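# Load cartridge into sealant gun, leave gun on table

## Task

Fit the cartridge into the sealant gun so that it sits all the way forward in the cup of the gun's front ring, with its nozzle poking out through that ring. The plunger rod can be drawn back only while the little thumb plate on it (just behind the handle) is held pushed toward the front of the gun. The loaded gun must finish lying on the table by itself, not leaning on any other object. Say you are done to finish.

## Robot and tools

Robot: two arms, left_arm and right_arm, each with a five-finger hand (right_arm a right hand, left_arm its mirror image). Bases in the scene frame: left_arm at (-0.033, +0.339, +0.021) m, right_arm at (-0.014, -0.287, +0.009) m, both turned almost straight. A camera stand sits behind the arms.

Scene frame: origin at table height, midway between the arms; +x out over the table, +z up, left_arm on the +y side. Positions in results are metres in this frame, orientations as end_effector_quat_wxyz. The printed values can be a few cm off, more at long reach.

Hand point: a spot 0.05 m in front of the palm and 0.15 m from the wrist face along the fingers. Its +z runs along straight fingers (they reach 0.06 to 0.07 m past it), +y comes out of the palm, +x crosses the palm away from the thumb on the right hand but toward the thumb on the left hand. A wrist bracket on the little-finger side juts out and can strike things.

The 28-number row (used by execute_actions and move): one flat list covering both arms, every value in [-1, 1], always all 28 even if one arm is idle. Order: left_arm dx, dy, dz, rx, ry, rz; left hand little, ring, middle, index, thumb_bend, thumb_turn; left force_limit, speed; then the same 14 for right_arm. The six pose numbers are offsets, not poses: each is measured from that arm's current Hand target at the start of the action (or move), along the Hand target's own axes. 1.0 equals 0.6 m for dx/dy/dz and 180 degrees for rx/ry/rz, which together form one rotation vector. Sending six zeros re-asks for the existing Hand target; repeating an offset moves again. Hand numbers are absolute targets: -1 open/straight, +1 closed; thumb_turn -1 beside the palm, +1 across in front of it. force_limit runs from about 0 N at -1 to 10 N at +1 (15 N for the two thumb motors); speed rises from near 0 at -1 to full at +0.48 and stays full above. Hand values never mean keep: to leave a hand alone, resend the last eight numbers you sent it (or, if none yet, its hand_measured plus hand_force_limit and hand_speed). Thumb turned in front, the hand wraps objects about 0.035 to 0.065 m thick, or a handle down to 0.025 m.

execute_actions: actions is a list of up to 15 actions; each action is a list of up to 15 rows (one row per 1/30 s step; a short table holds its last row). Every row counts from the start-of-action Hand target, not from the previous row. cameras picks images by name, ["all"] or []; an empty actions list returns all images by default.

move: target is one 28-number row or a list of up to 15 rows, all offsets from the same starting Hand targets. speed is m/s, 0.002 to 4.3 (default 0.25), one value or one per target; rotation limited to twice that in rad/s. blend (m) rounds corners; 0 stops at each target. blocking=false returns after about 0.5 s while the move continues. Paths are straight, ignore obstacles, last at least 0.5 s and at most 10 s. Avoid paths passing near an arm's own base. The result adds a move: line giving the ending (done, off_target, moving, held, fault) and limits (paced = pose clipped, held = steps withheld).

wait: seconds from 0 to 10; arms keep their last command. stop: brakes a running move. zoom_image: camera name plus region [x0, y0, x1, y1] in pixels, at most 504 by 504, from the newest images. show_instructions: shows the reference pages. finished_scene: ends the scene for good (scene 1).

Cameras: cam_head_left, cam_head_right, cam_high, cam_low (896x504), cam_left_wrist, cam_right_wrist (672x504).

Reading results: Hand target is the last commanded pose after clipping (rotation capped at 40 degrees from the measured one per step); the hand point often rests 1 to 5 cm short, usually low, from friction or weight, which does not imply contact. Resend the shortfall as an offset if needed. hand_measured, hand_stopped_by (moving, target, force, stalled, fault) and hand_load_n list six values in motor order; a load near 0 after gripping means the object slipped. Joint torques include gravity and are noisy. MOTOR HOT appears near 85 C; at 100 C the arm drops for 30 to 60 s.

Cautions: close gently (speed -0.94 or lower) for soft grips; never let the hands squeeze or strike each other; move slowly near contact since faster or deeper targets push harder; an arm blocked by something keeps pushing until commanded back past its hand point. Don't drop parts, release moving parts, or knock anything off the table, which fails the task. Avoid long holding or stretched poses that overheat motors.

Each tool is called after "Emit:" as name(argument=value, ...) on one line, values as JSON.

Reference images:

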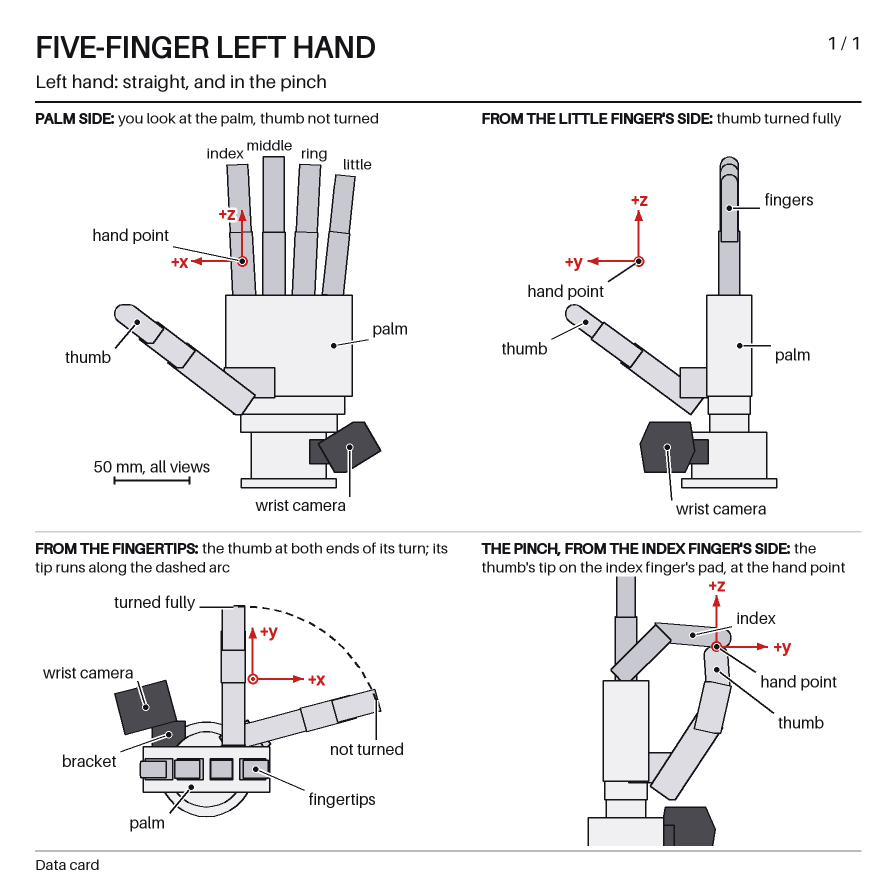

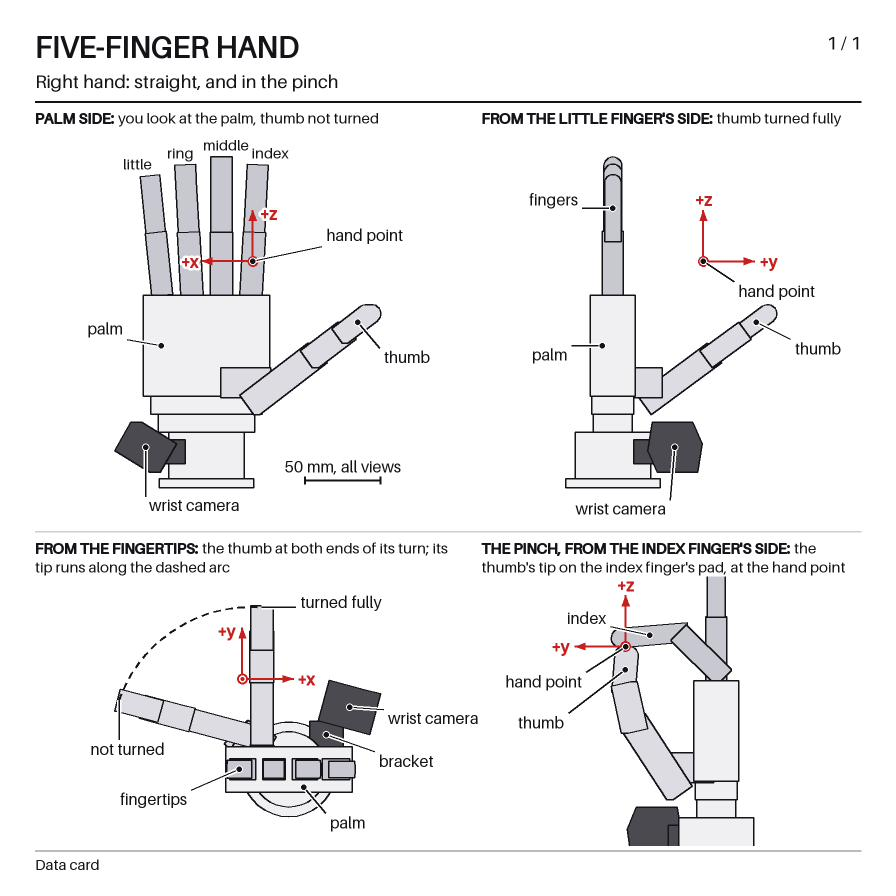

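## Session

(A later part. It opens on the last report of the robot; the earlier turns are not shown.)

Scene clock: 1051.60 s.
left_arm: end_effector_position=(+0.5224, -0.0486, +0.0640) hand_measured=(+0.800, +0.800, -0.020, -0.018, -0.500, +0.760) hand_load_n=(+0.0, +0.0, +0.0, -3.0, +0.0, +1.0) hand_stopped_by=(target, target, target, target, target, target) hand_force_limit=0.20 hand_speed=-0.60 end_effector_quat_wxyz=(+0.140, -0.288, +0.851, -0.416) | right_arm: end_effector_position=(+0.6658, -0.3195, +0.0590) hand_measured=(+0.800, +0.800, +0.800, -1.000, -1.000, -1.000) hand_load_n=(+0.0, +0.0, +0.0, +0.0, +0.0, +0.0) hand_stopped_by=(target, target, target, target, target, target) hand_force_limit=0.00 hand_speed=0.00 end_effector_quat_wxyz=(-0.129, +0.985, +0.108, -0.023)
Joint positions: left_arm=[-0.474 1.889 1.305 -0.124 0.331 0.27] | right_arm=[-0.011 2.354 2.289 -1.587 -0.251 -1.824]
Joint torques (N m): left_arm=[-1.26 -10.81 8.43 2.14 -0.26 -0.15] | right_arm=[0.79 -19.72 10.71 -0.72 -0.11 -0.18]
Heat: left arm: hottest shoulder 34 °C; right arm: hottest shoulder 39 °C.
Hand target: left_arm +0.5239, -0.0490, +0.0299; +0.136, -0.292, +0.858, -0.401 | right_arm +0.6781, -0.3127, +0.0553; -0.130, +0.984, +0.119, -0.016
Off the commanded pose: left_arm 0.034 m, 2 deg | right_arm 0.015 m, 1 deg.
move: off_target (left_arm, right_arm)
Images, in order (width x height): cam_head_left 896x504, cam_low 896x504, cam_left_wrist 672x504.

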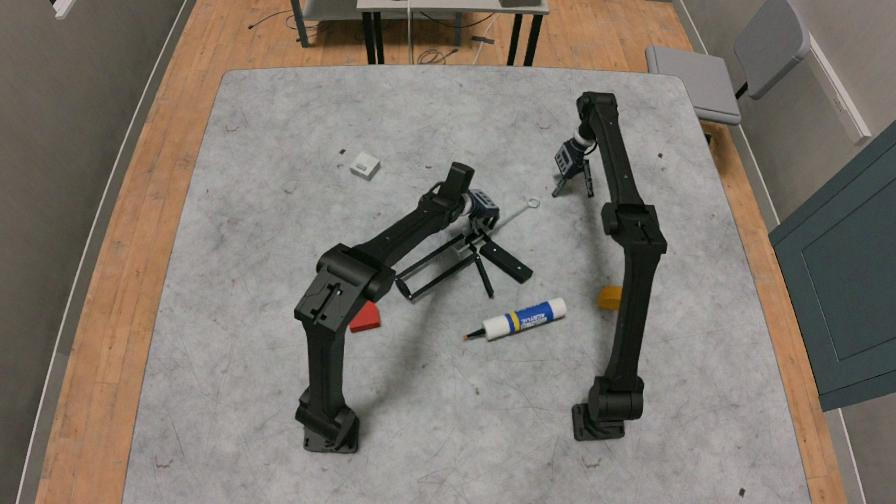

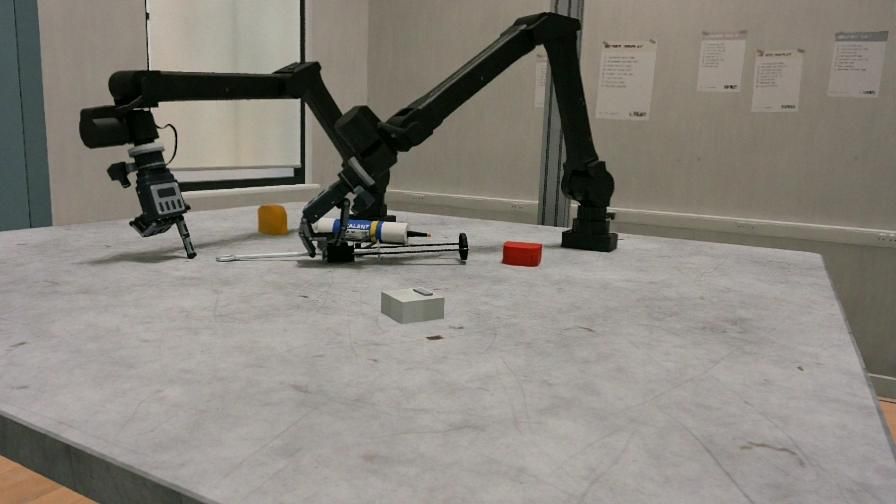

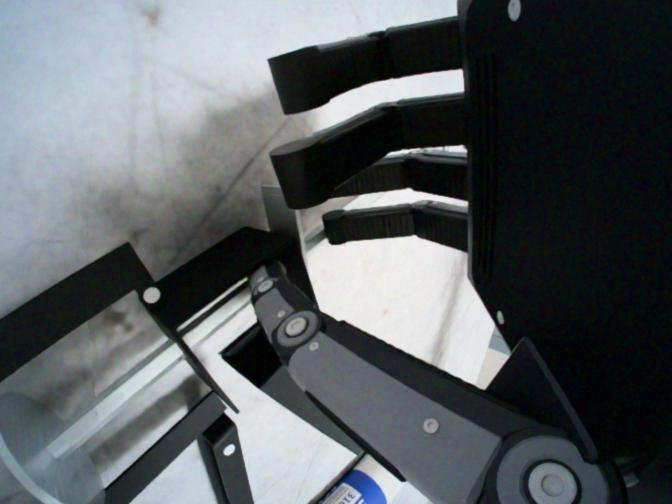

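Emit:
move(target=[[-0.0163,-0.0610,-0.0570,0,0,0,0.8,0.8,-0.02,-0.02,-0.5,0.76,0.2,-0.6, 0,-0.0216,-0.0805,0,0,0,0.8,0.8,0.8,-1,-1,-1,0,0],[-0.0163,-0.0610,-0.0570,0,0,0,0.8,0.8,-0.02,-0.02,-0.5,0.76,0.2,-0.6, -0.0428,-0.1266,-0.0523,0,0,0,0.8,0.8,0.8,-1,-1,-1,0,0]], speed=0.12, cameras=["cam_left_wrist","cam_head_left","cam_low"])

Emit:
zoom_image(camera="cam_head_left", region=[455, 222, 500, 262])

Emit:
zoom_image(camera="cam_head_left", region=[500, 160, 570, 220])

Emit:
zoom_image(camera="cam_left_wrist", region=[190, 190, 360, 350])

Scene clock: 1070.10 s.
left_arm: end_effector_position=(+0.5190, -0.0417, +0.0654) hand_measured=(+0.800, +0.800, -0.020, -0.020, -0.500, +0.760) hand_load_n=(+0.0, +0.0, +0.0, +0.5, +0.0, +0.0) hand_stopped_by=(target, target, target, target, target, target) hand_force_limit=0.20 hand_speed=-0.60 end_effector_quat_wxyz=(+0.127, -0.299, +0.859, -0.396) | right_arm: end_effector_position=(+0.6363, -0.2528, +0.0972) hand_measured=(+0.800, +0.800, +0.800, -1.000, -1.000, -1.000) hand_load_n=(+0.0, +0.0, +0.0, +0.0, +0.0, +0.0) hand_stopped_by=(target, target, target, target, target, target) hand_force_limit=0.00 hand_speed=0.00 end_effector_quat_wxyz=(-0.128, +0.983, +0.127, -0.028)
Joint positions: left_arm=[-0.469 1.886 1.33 -0.205 0.323 0.27] | right_arm=[0.087 2.235 2.175 -1.582 -0.254 -1.762]
Joint torques (N m): left_arm=[-0.26 -15.56 10.97 0.44 0.21 0] | right_arm=[-0.44 -22.48 6.8 0.13 -0.13 0]
Heat: left arm: hottest elbow 35 °C; right arm: hottest shoulder 40 °C.
Hand target: left_arm +0.5300, -0.0408, +0.0798; +0.136, -0.292, +0.858, -0.400 | right_arm +0.6377, -0.2556, +0.1053; -0.130, +0.984, +0.119, -0.016
Off the commanded pose: left_arm 0.018 m, 1 deg | right_arm 0.009 m, 2 deg.
move: off_target (left_arm)
Images, in order (width x height): cam_head_left 896x504, cam_low 896x504, cam_left_wrist 672x504.

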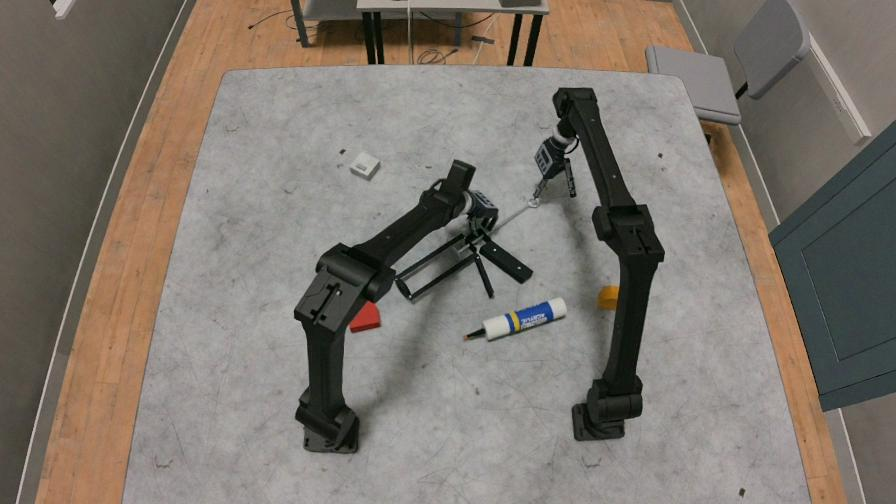

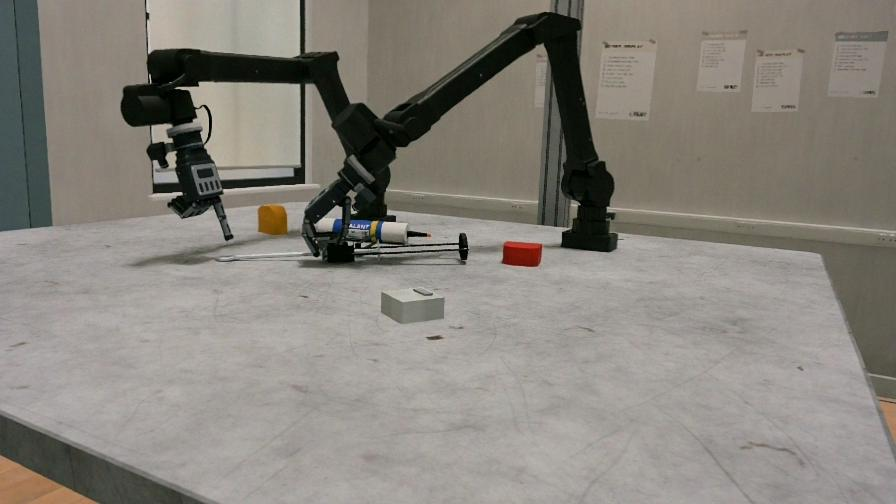

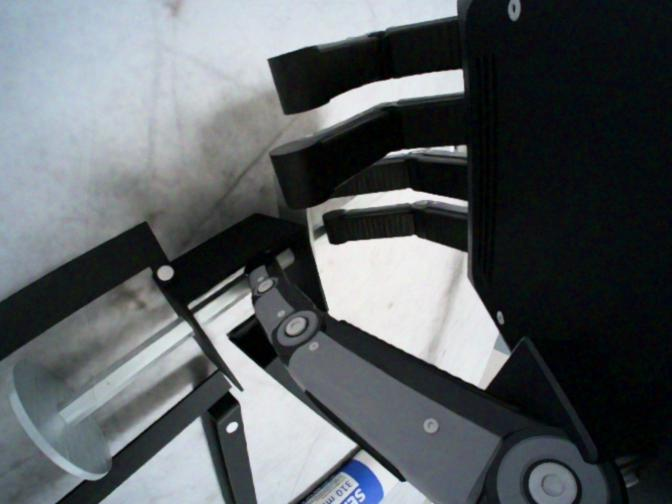

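Scaled by 11.200 from the camera's 896x504 image, which has a finer 1280x720 frame.

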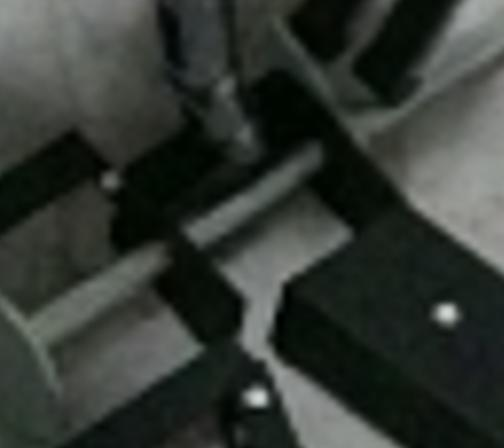

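Scaled by 7.200 from the camera's 896x504 image, which has a finer 1280x720 frame.

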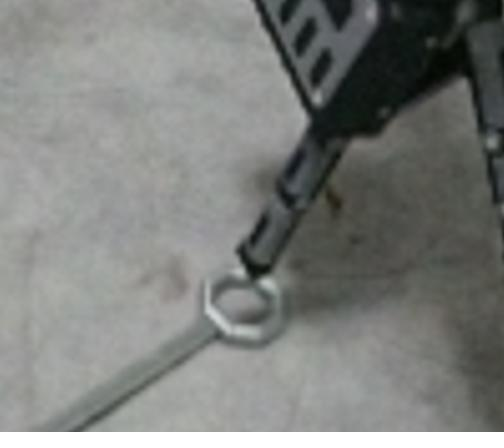

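Scaled by 2.965 from the camera's 672x504 image, which has a finer 960x720 frame.

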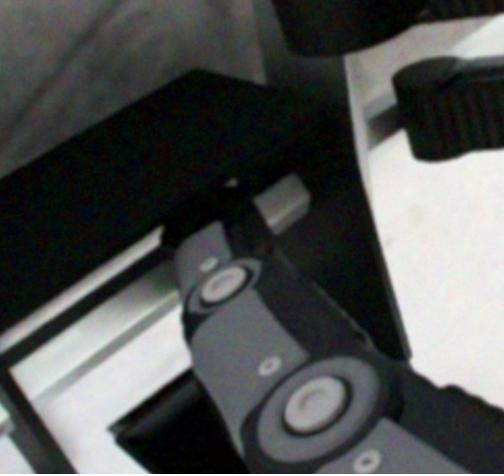

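Emit:
move(target=[-0.0148,-0.0045,0.0053,0,0,0,0.8,0.8,-0.02,-0.02,-0.5,0.76,0.2,-0.6, 0.0097,0.011,0.0315,0,0,0,0.8,0.8,0.8,-1,-1,-1,0,0], speed=0.12, cameras=["cam_left_wrist","cam_head_left","cam_low"])

Emit:
zoom_image(camera="cam_head_left", region=[455, 222, 500, 262])

Emit:
zoom_image(camera="cam_head_left", region=[500, 160, 570, 220])

Emit:
zoom_image(camera="cam_left_wrist", region=[190, 190, 360, 350])

Scene clock: 1084.47 s.
left_arm: end_effector_position=(+0.5204, -0.0373, +0.0666) hand_measured=(+0.800, +0.800, -0.020, -0.020, -0.500, +0.760) hand_load_n=(+0.0, +0.0, +0.0, +0.0, +0.0, +0.5) hand_stopped_by=(target, target, target, target, target, target) hand_force_limit=0.20 hand_speed=-0.60 end_effector_quat_wxyz=(+0.124, -0.301, +0.860, -0.393) | right_arm: end_effector_position=(+0.6432, -0.2523, +0.0932) hand_measured=(+0.800, +0.800, +0.800, -1.000, -1.000, -1.000) hand_load_n=(+0.0, +0.0, +0.5, +0.0, +0.0, +0.0) hand_stopped_by=(target, target, target, target, target, target) hand_force_limit=0.00 hand_speed=0.00 end_effector_quat_wxyz=(-0.128, +0.983, +0.129, -0.015)
Joint positions: left_arm=[-0.461 1.886 1.338 -0.225 0.33 0.275] | right_arm=[0.087 2.235 2.167 -1.549 -0.254 -1.762]
Joint torques (N m): left_arm=[-0.56 -14.39 12.37 0.77 0.18 0.01] | right_arm=[-0.5 -20.66 6.9 0.02 -0.16 -0.02]
Motor temperatures (°C): left_arm=[22 32 35 21 21 21] | right_arm=[25 40 33 21 28 21]
Heat: left arm: hottest elbow 35 °C; right arm: hottest shoulder 40 °C.
Hand target: left_arm +0.5396, -0.0388, +0.0798; +0.136, -0.292, +0.858, -0.401 | right_arm +0.6437, -0.2556, +0.0854; -0.130, +0.984, +0.119, -0.016
Off the commanded pose: left_arm 0.023 m, 2 deg | right_arm 0.009 m, 1 deg.
move: off_target (left_arm)
Images, in order (width x height): cam_head_left 896x504, cam_low 896x504, cam_left_wrist 672x504.

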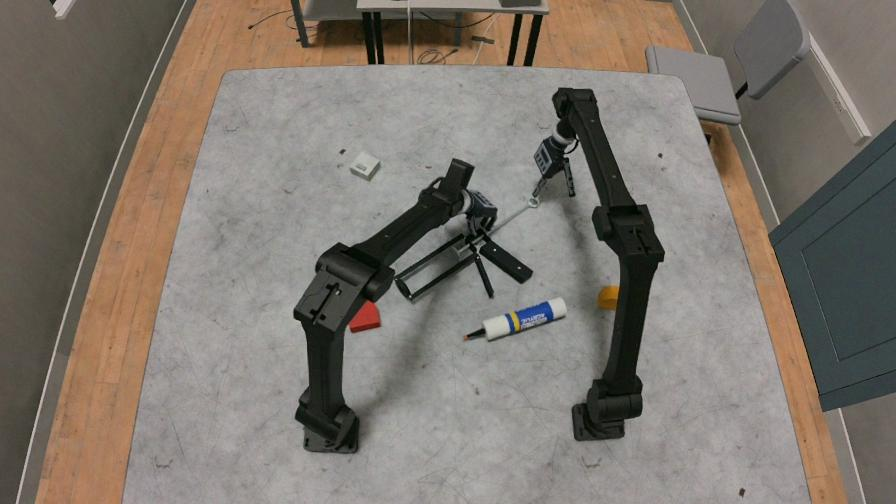

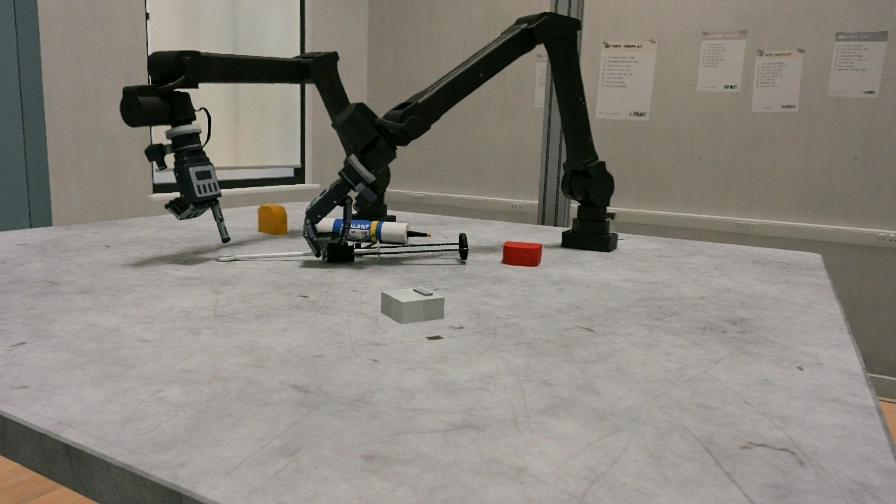

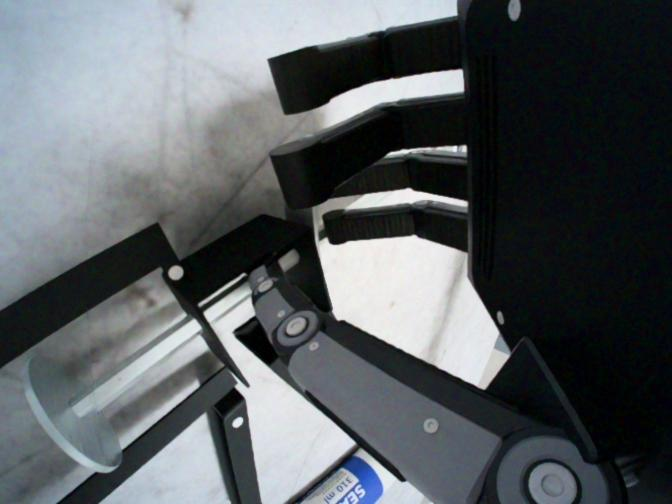

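Scaled by 11.200 from the camera's 896x504 image, which has a finer 1280x720 frame.

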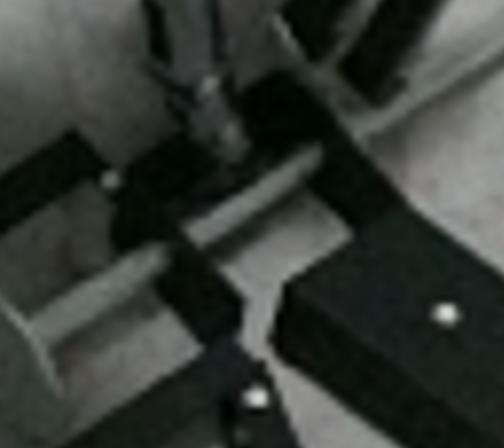

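Scaled by 7.200 from the camera's 896x504 image, which has a finer 1280x720 frame.

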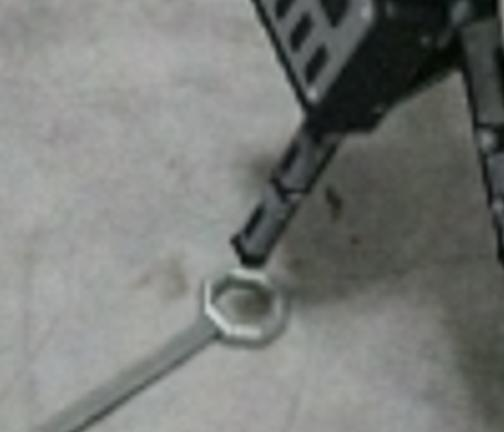

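Scaled by 2.965 from the camera's 672x504 image, which has a finer 960x720 frame.

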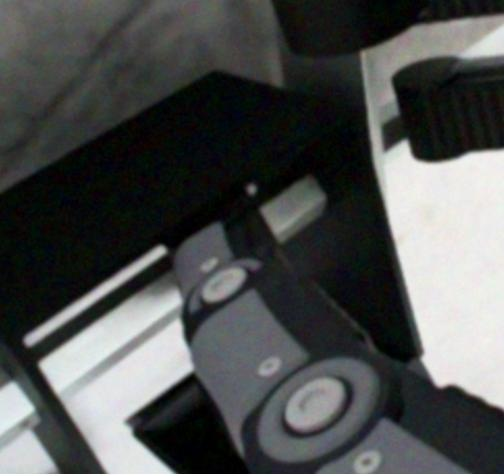

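Emit:
move(target=[-0.0057,-0.0100,0.0120,0,0,0,0.8,0.8,-0.02,-0.02,-0.5,0.76,0.2,-0.6, 0,0.0173,0.0644,0,0,0,0.8,0.8,0.8,-1,-1,-1,0,0], speed=0.1, cameras=["cam_left_wrist","cam_head_left","cam_low"])

Emit:
zoom_image(camera="cam_head_left", region=[455, 222, 500, 262])

Emit:
zoom_image(camera="cam_head_left", region=[500, 160, 570, 220])

Emit:
zoom_image(camera="cam_low", region=[200, 200, 380, 280])

Scene clock: 1094.63 s.
left_arm: end_effector_position=(+0.5267, -0.0409, +0.0716) hand_measured=(+0.800, +0.800, -0.020, -0.020, -0.500, +0.760) hand_load_n=(+0.0, +0.0, +0.0, +0.0, +0.5, +1.0) hand_stopped_by=(target, target, target, target, target, target) hand_force_limit=0.20 hand_speed=-0.60 end_effector_quat_wxyz=(+0.124, -0.300, +0.860, -0.394) | right_arm: end_effector_position=(+0.6438, -0.2522, +0.0626) hand_measured=(+0.800, +0.800, +0.800, -1.000, -1.000, -1.000) hand_load_n=(+0.0, +0.0, +0.0, +0.0, -0.5, +0.0) hand_stopped_by=(target, target, target, target, target, target) hand_force_limit=0.00 hand_speed=0.00 end_effector_quat_wxyz=(-0.127, +0.983, +0.129, -0.009)
Joint positions: left_arm=[-0.461 1.895 1.366 -0.242 0.331 0.275] | right_arm=[0.087 2.236 2.089 -1.457 -0.254 -1.762]
Joint torques (N m): left_arm=[-0.5 -13.39 13.09 0.99 0.14 0.04] | right_arm=[-0.44 -18.96 7.05 0.14 -0.14 -0.03]
Heat: left arm: hottest elbow 37 °C; right arm: hottest shoulder 39 °C.
Hand target: left_arm +0.5480, -0.0442, +0.0798; +0.136, -0.292, +0.858, -0.400 | right_arm +0.6436, -0.2556, +0.0453; -0.130, +0.984, +0.119, -0.016
Off the commanded pose: left_arm 0.023 m, 2 deg | right_arm 0.018 m, 2 deg.
move: off_target (left_arm, right_arm)
Images, in order (width x height): cam_head_left 896x504, cam_low 896x504, cam_left_wrist 672x504.

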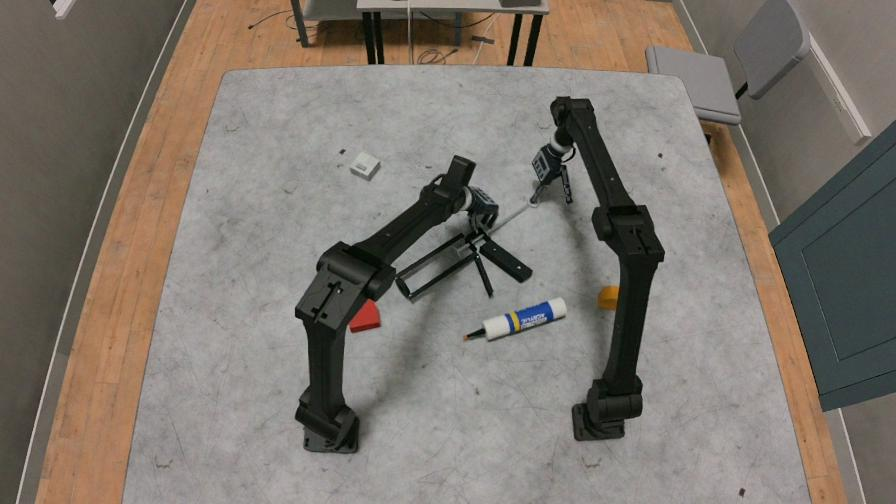

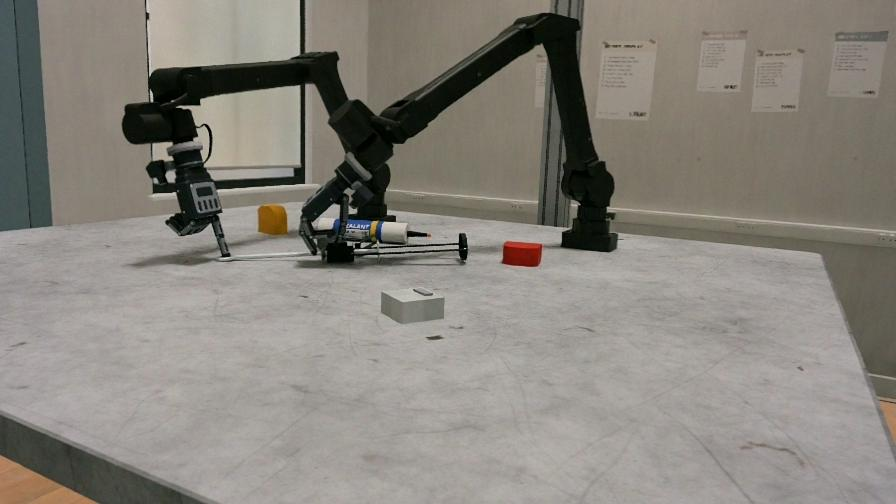

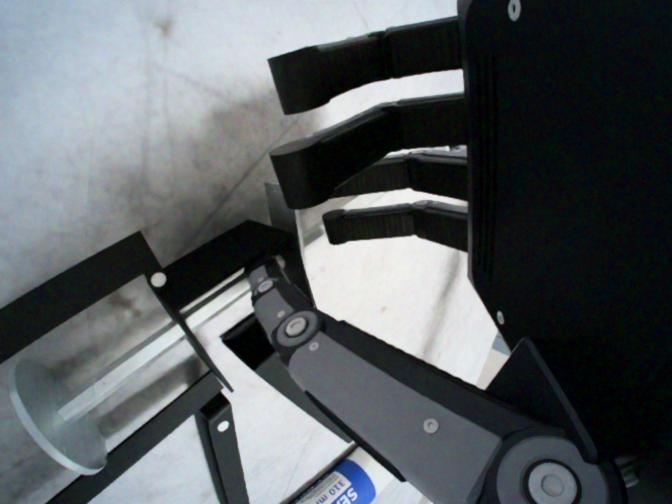

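Scaled by 11.200 from the camera's 896x504 image, which has a finer 1280x720 frame.

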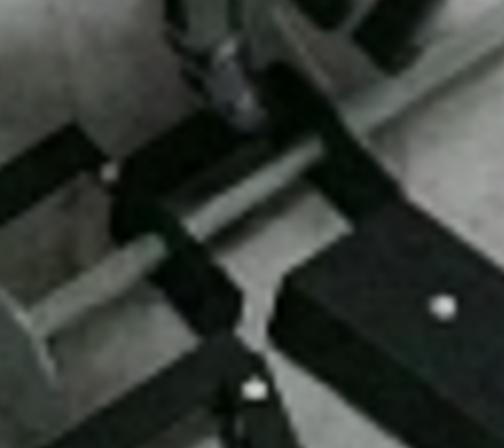

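Scaled by 7.200 from the camera's 896x504 image, which has a finer 1280x720 frame.

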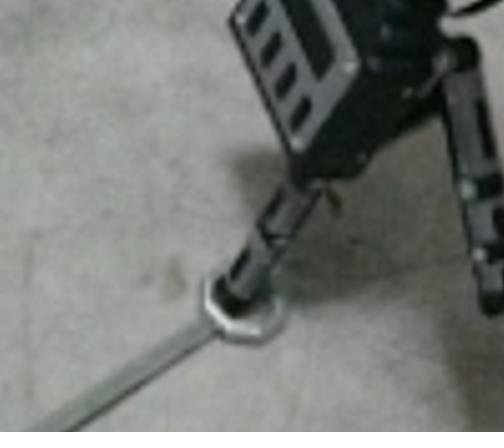

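Scaled by 2.800 from the camera's 896x504 image, which has a finer 1280x720 frame.

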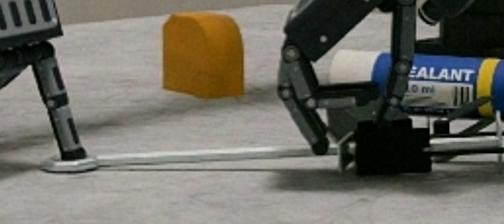

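Emit:
move(target=[0,0.0485,0.0407,0,0,0,0.8,0.8,-0.02,-0.02,-0.5,0.76,0.2,-0.6, 0,0.0052,0.0193,0,0,0,0.8,0.8,0.8,-1,-1,-1,0,0], speed=0.08, cameras=["cam_left_wrist","cam_head_left","cam_low"])

Emit:
zoom_image(camera="cam_head_left", region=[455, 222, 500, 262])

Emit:
zoom_image(camera="cam_low", region=[300, 210, 380, 265])

Emit:
zoom_image(camera="cam_low", region=[200, 220, 280, 275])

Scene clock: 1102.97 s.
left_arm: end_effector_position=(+0.5333, -0.0469, +0.0646) hand_measured=(+0.800, +0.800, -0.020, -0.018, -0.500, +0.760) hand_load_n=(+0.0, +0.0, +0.0, -3.0, +1.0, +1.5) hand_stopped_by=(target, target, target, target, target, target) hand_force_limit=0.20 hand_speed=-0.60 end_effector_quat_wxyz=(+0.128, -0.293, +0.856, -0.407) | right_arm: end_effector_position=(+0.6446, -0.2514, +0.0578) hand_measured=(+0.800, +0.800, +0.800, -1.000, -1.000, -1.000) hand_load_n=(+0.0, +0.0, +0.0, +0.0, +0.0, +0.0) hand_stopped_by=(target, target, target, target, target, target) hand_force_limit=0.00 hand_speed=0.00 end_effector_quat_wxyz=(-0.128, +0.984, +0.126, -0.005)
Joint positions: left_arm=[-0.461 1.918 1.366 -0.191 0.345 0.275] | right_arm=[0.088 2.236 2.077 -1.437 -0.255 -1.753]
Joint torques (N m): left_arm=[-0.67 -11.58 9.99 2.45 -0.03 0.03] | right_arm=[-0.73 -18.73 6.3 0.44 -0.09 -0.03]
Heat: left arm: hottest elbow 38 °C; right arm: hottest shoulder 40 °C.
Hand target: left_arm +0.5481, -0.0441, +0.0418; +0.136, -0.292, +0.858, -0.400 | right_arm +0.6435, -0.2554, +0.0332; -0.130, +0.984, +0.119, -0.016
Off the commanded pose: left_arm 0.027 m, 1 deg | right_arm 0.025 m, 1 deg.
move: off_target (left_arm, right_arm)
Images, in order (width x height): cam_head_left 896x504, cam_low 896x504, cam_left_wrist 672x504.

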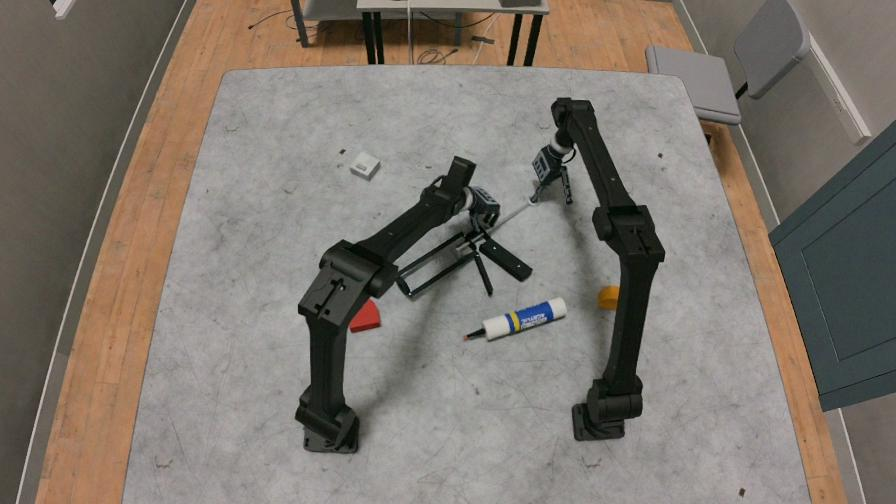

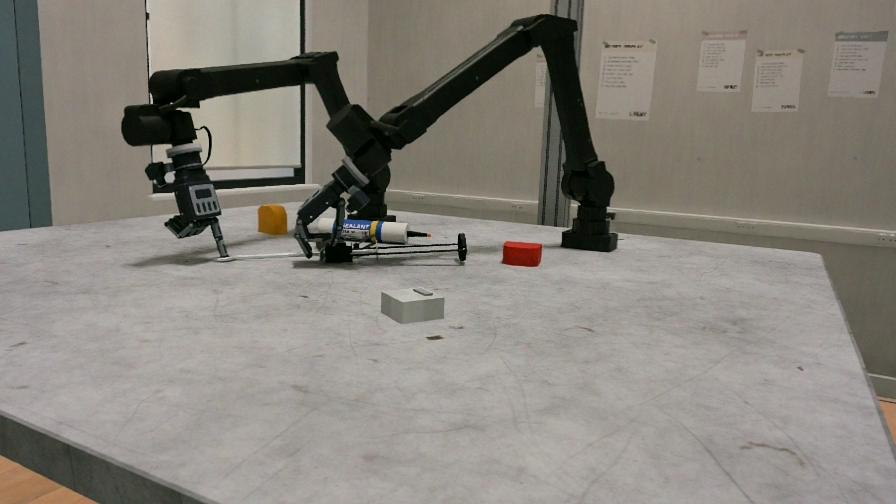

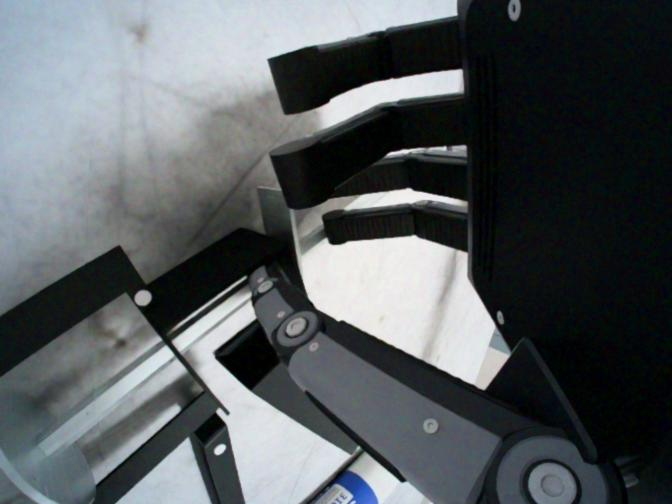

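Scaled by 11.200 from the camera's 896x504 image, which has a finer 1280x720 frame.

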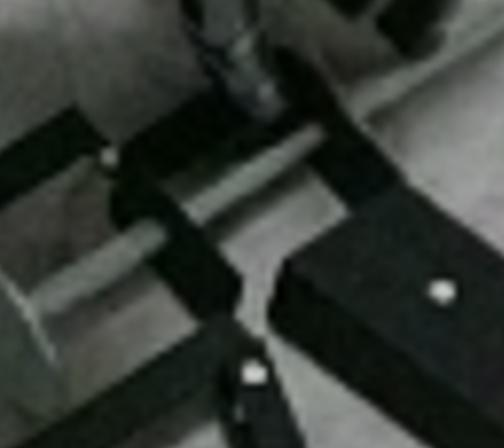

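Scaled by 6.300 from the camera's 896x504 image, which has a finer 1280x720 frame.

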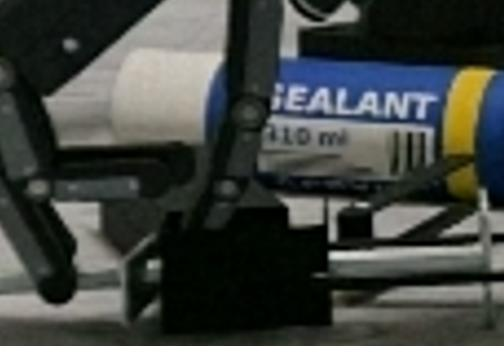

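Scaled by 6.300 from the camera's 896x504 image, which has a finer 1280x720 frame.

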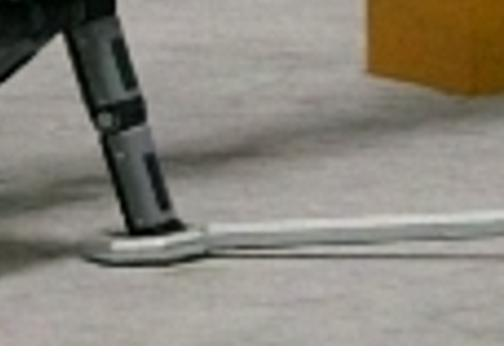

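Emit:
move(target=[0,0,0,0,0,0,0.8,0.8,0.4,0.4,0.0,0.76,0.1,-0.75, 0,0,0,0,0,0,0.8,0.8,0.8,-1,-1,-1,0,0], speed=0.08, cameras=["cam_left_wrist","cam_head_left","cam_low"])

Emit:
zoom_image(camera="cam_head_left", region=[455, 222, 500, 262])

Emit:
zoom_image(camera="cam_low", region=[300, 210, 380, 265])

Emit:
zoom_image(camera="cam_left_wrist", region=[190, 190, 360, 350])

Scene clock: 1118.43 s.
left_arm: end_effector_position=(+0.5344, -0.0471, +0.0608) hand_measured=(+0.800, +0.800, +0.182, +0.400, -0.378, +0.760) hand_load_n=(+0.0, +0.0, +7.5, +0.0, +7.5, +2.0) hand_stopped_by=(target, target, force, target, force, target) hand_force_limit=0.10 hand_speed=-0.75 end_effector_quat_wxyz=(+0.129, -0.291, +0.856, -0.407) | right_arm: end_effector_position=(+0.6450, -0.2511, +0.0578) hand_measured=(+0.800, +0.800, +0.800, -1.000, -1.000, -1.000) hand_load_n=(+0.0, +0.0, +0.0, +0.0, +0.0, +0.0) hand_stopped_by=(target, target, target, target, target, target) hand_force_limit=0.00 hand_speed=0.00 end_effector_quat_wxyz=(-0.128, +0.984, +0.126, -0.005)
Joint positions: left_arm=[-0.46 1.925 1.366 -0.184 0.346 0.281] | right_arm=[0.088 2.236 2.077 -1.435 -0.257 -1.753]
Joint torques (N m): left_arm=[-0.03 -12.16 10.07 2.13 -0.11 -0.03] | right_arm=[-0.32 -18.84 6.45 0.38 -0.02 -0.03]
Heat: left arm: hottest elbow 39 °C; right arm: hottest shoulder 40 °C.
Hand target: left_arm +0.5481, -0.0440, +0.0419; +0.136, -0.292, +0.858, -0.401 | right_arm +0.6435, -0.2554, +0.0332; -0.130, +0.984, +0.119, -0.016
Off the commanded pose: left_arm 0.024 m, 1 deg | right_arm 0.025 m, 2 deg.
move: off_target (left_arm, right_arm)
Images, in order (width x height): cam_head_left 896x504, cam_low 896x504, cam_left_wrist 672x504.

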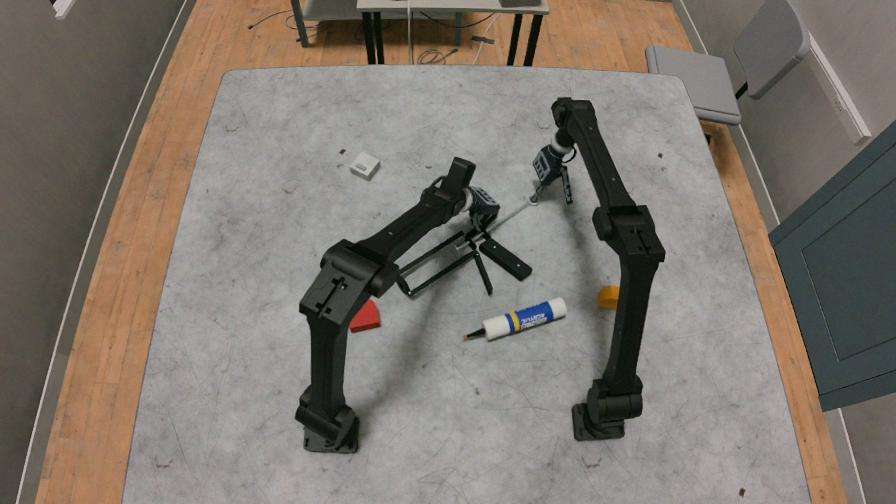

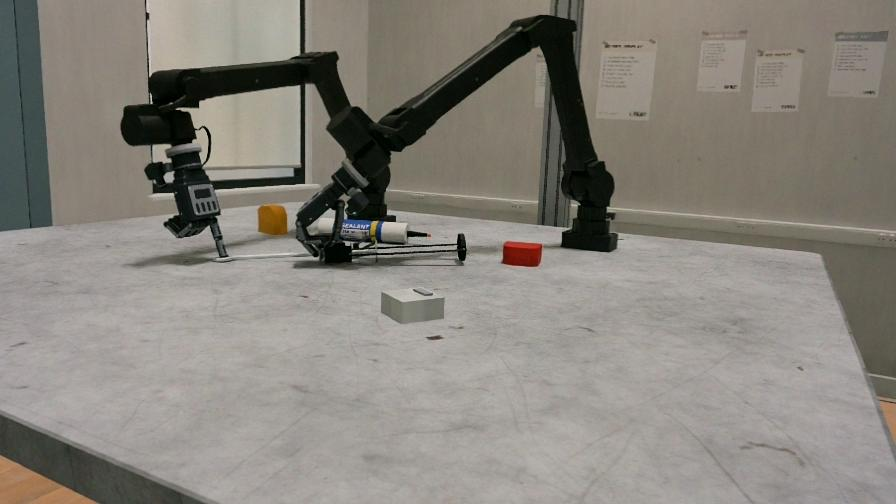

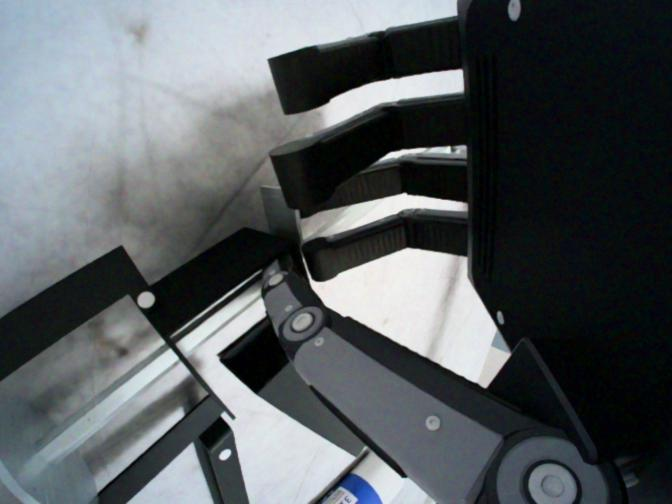

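Scaled by 11.200 from the camera's 896x504 image, which has a finer 1280x720 frame.

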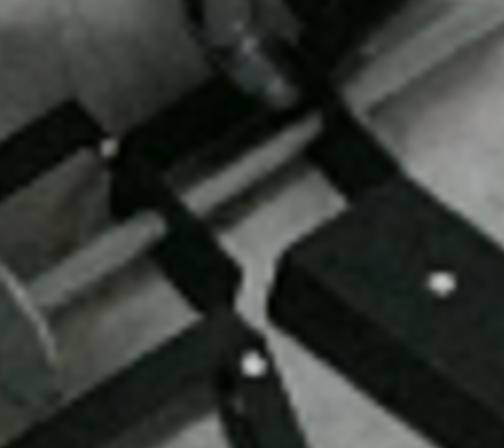

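Scaled by 6.300 from the camera's 896x504 image, which has a finer 1280x720 frame.

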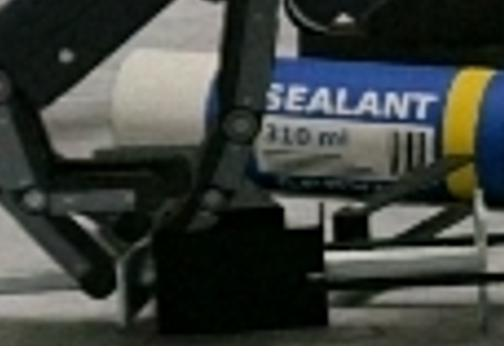

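Scaled by 2.965 from the camera's 672x504 image, which has a finer 960x720 frame.

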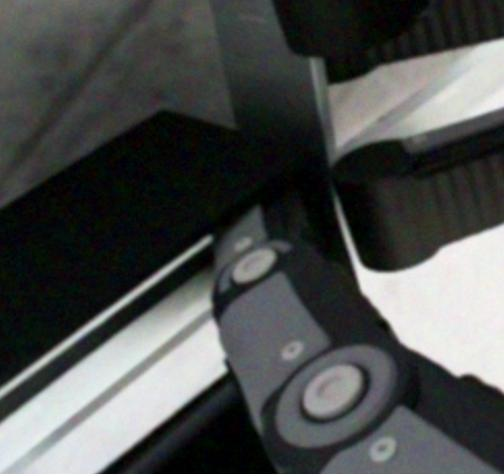

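Emit:
zoom_image(camera="cam_low", region=[305, 235, 345, 270])

Emit:
zoom_image(camera="cam_left_wrist", region=[240, 180, 360, 290])

Scaled by 12.600 from the camera's 896x504 image, which has a finer 1280x720 frame.

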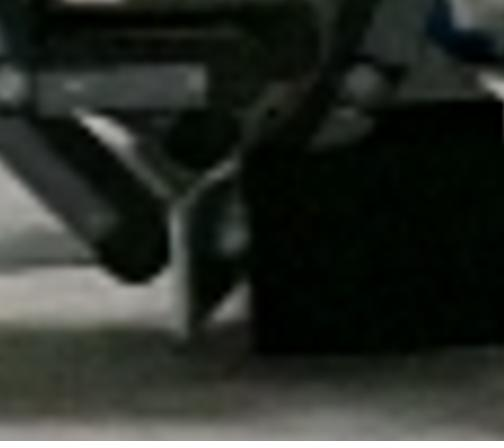

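Scaled by 4.200 from the camera's 672x504 image, which has a finer 960x720 frame.

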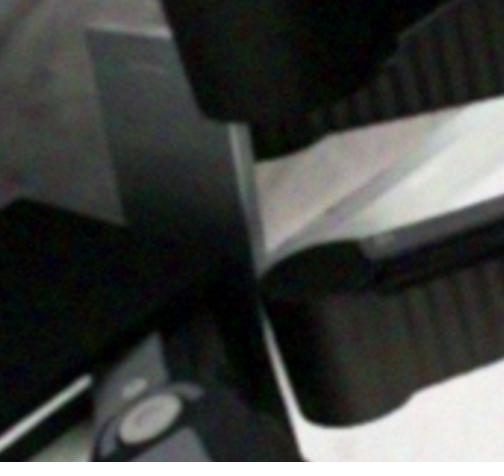

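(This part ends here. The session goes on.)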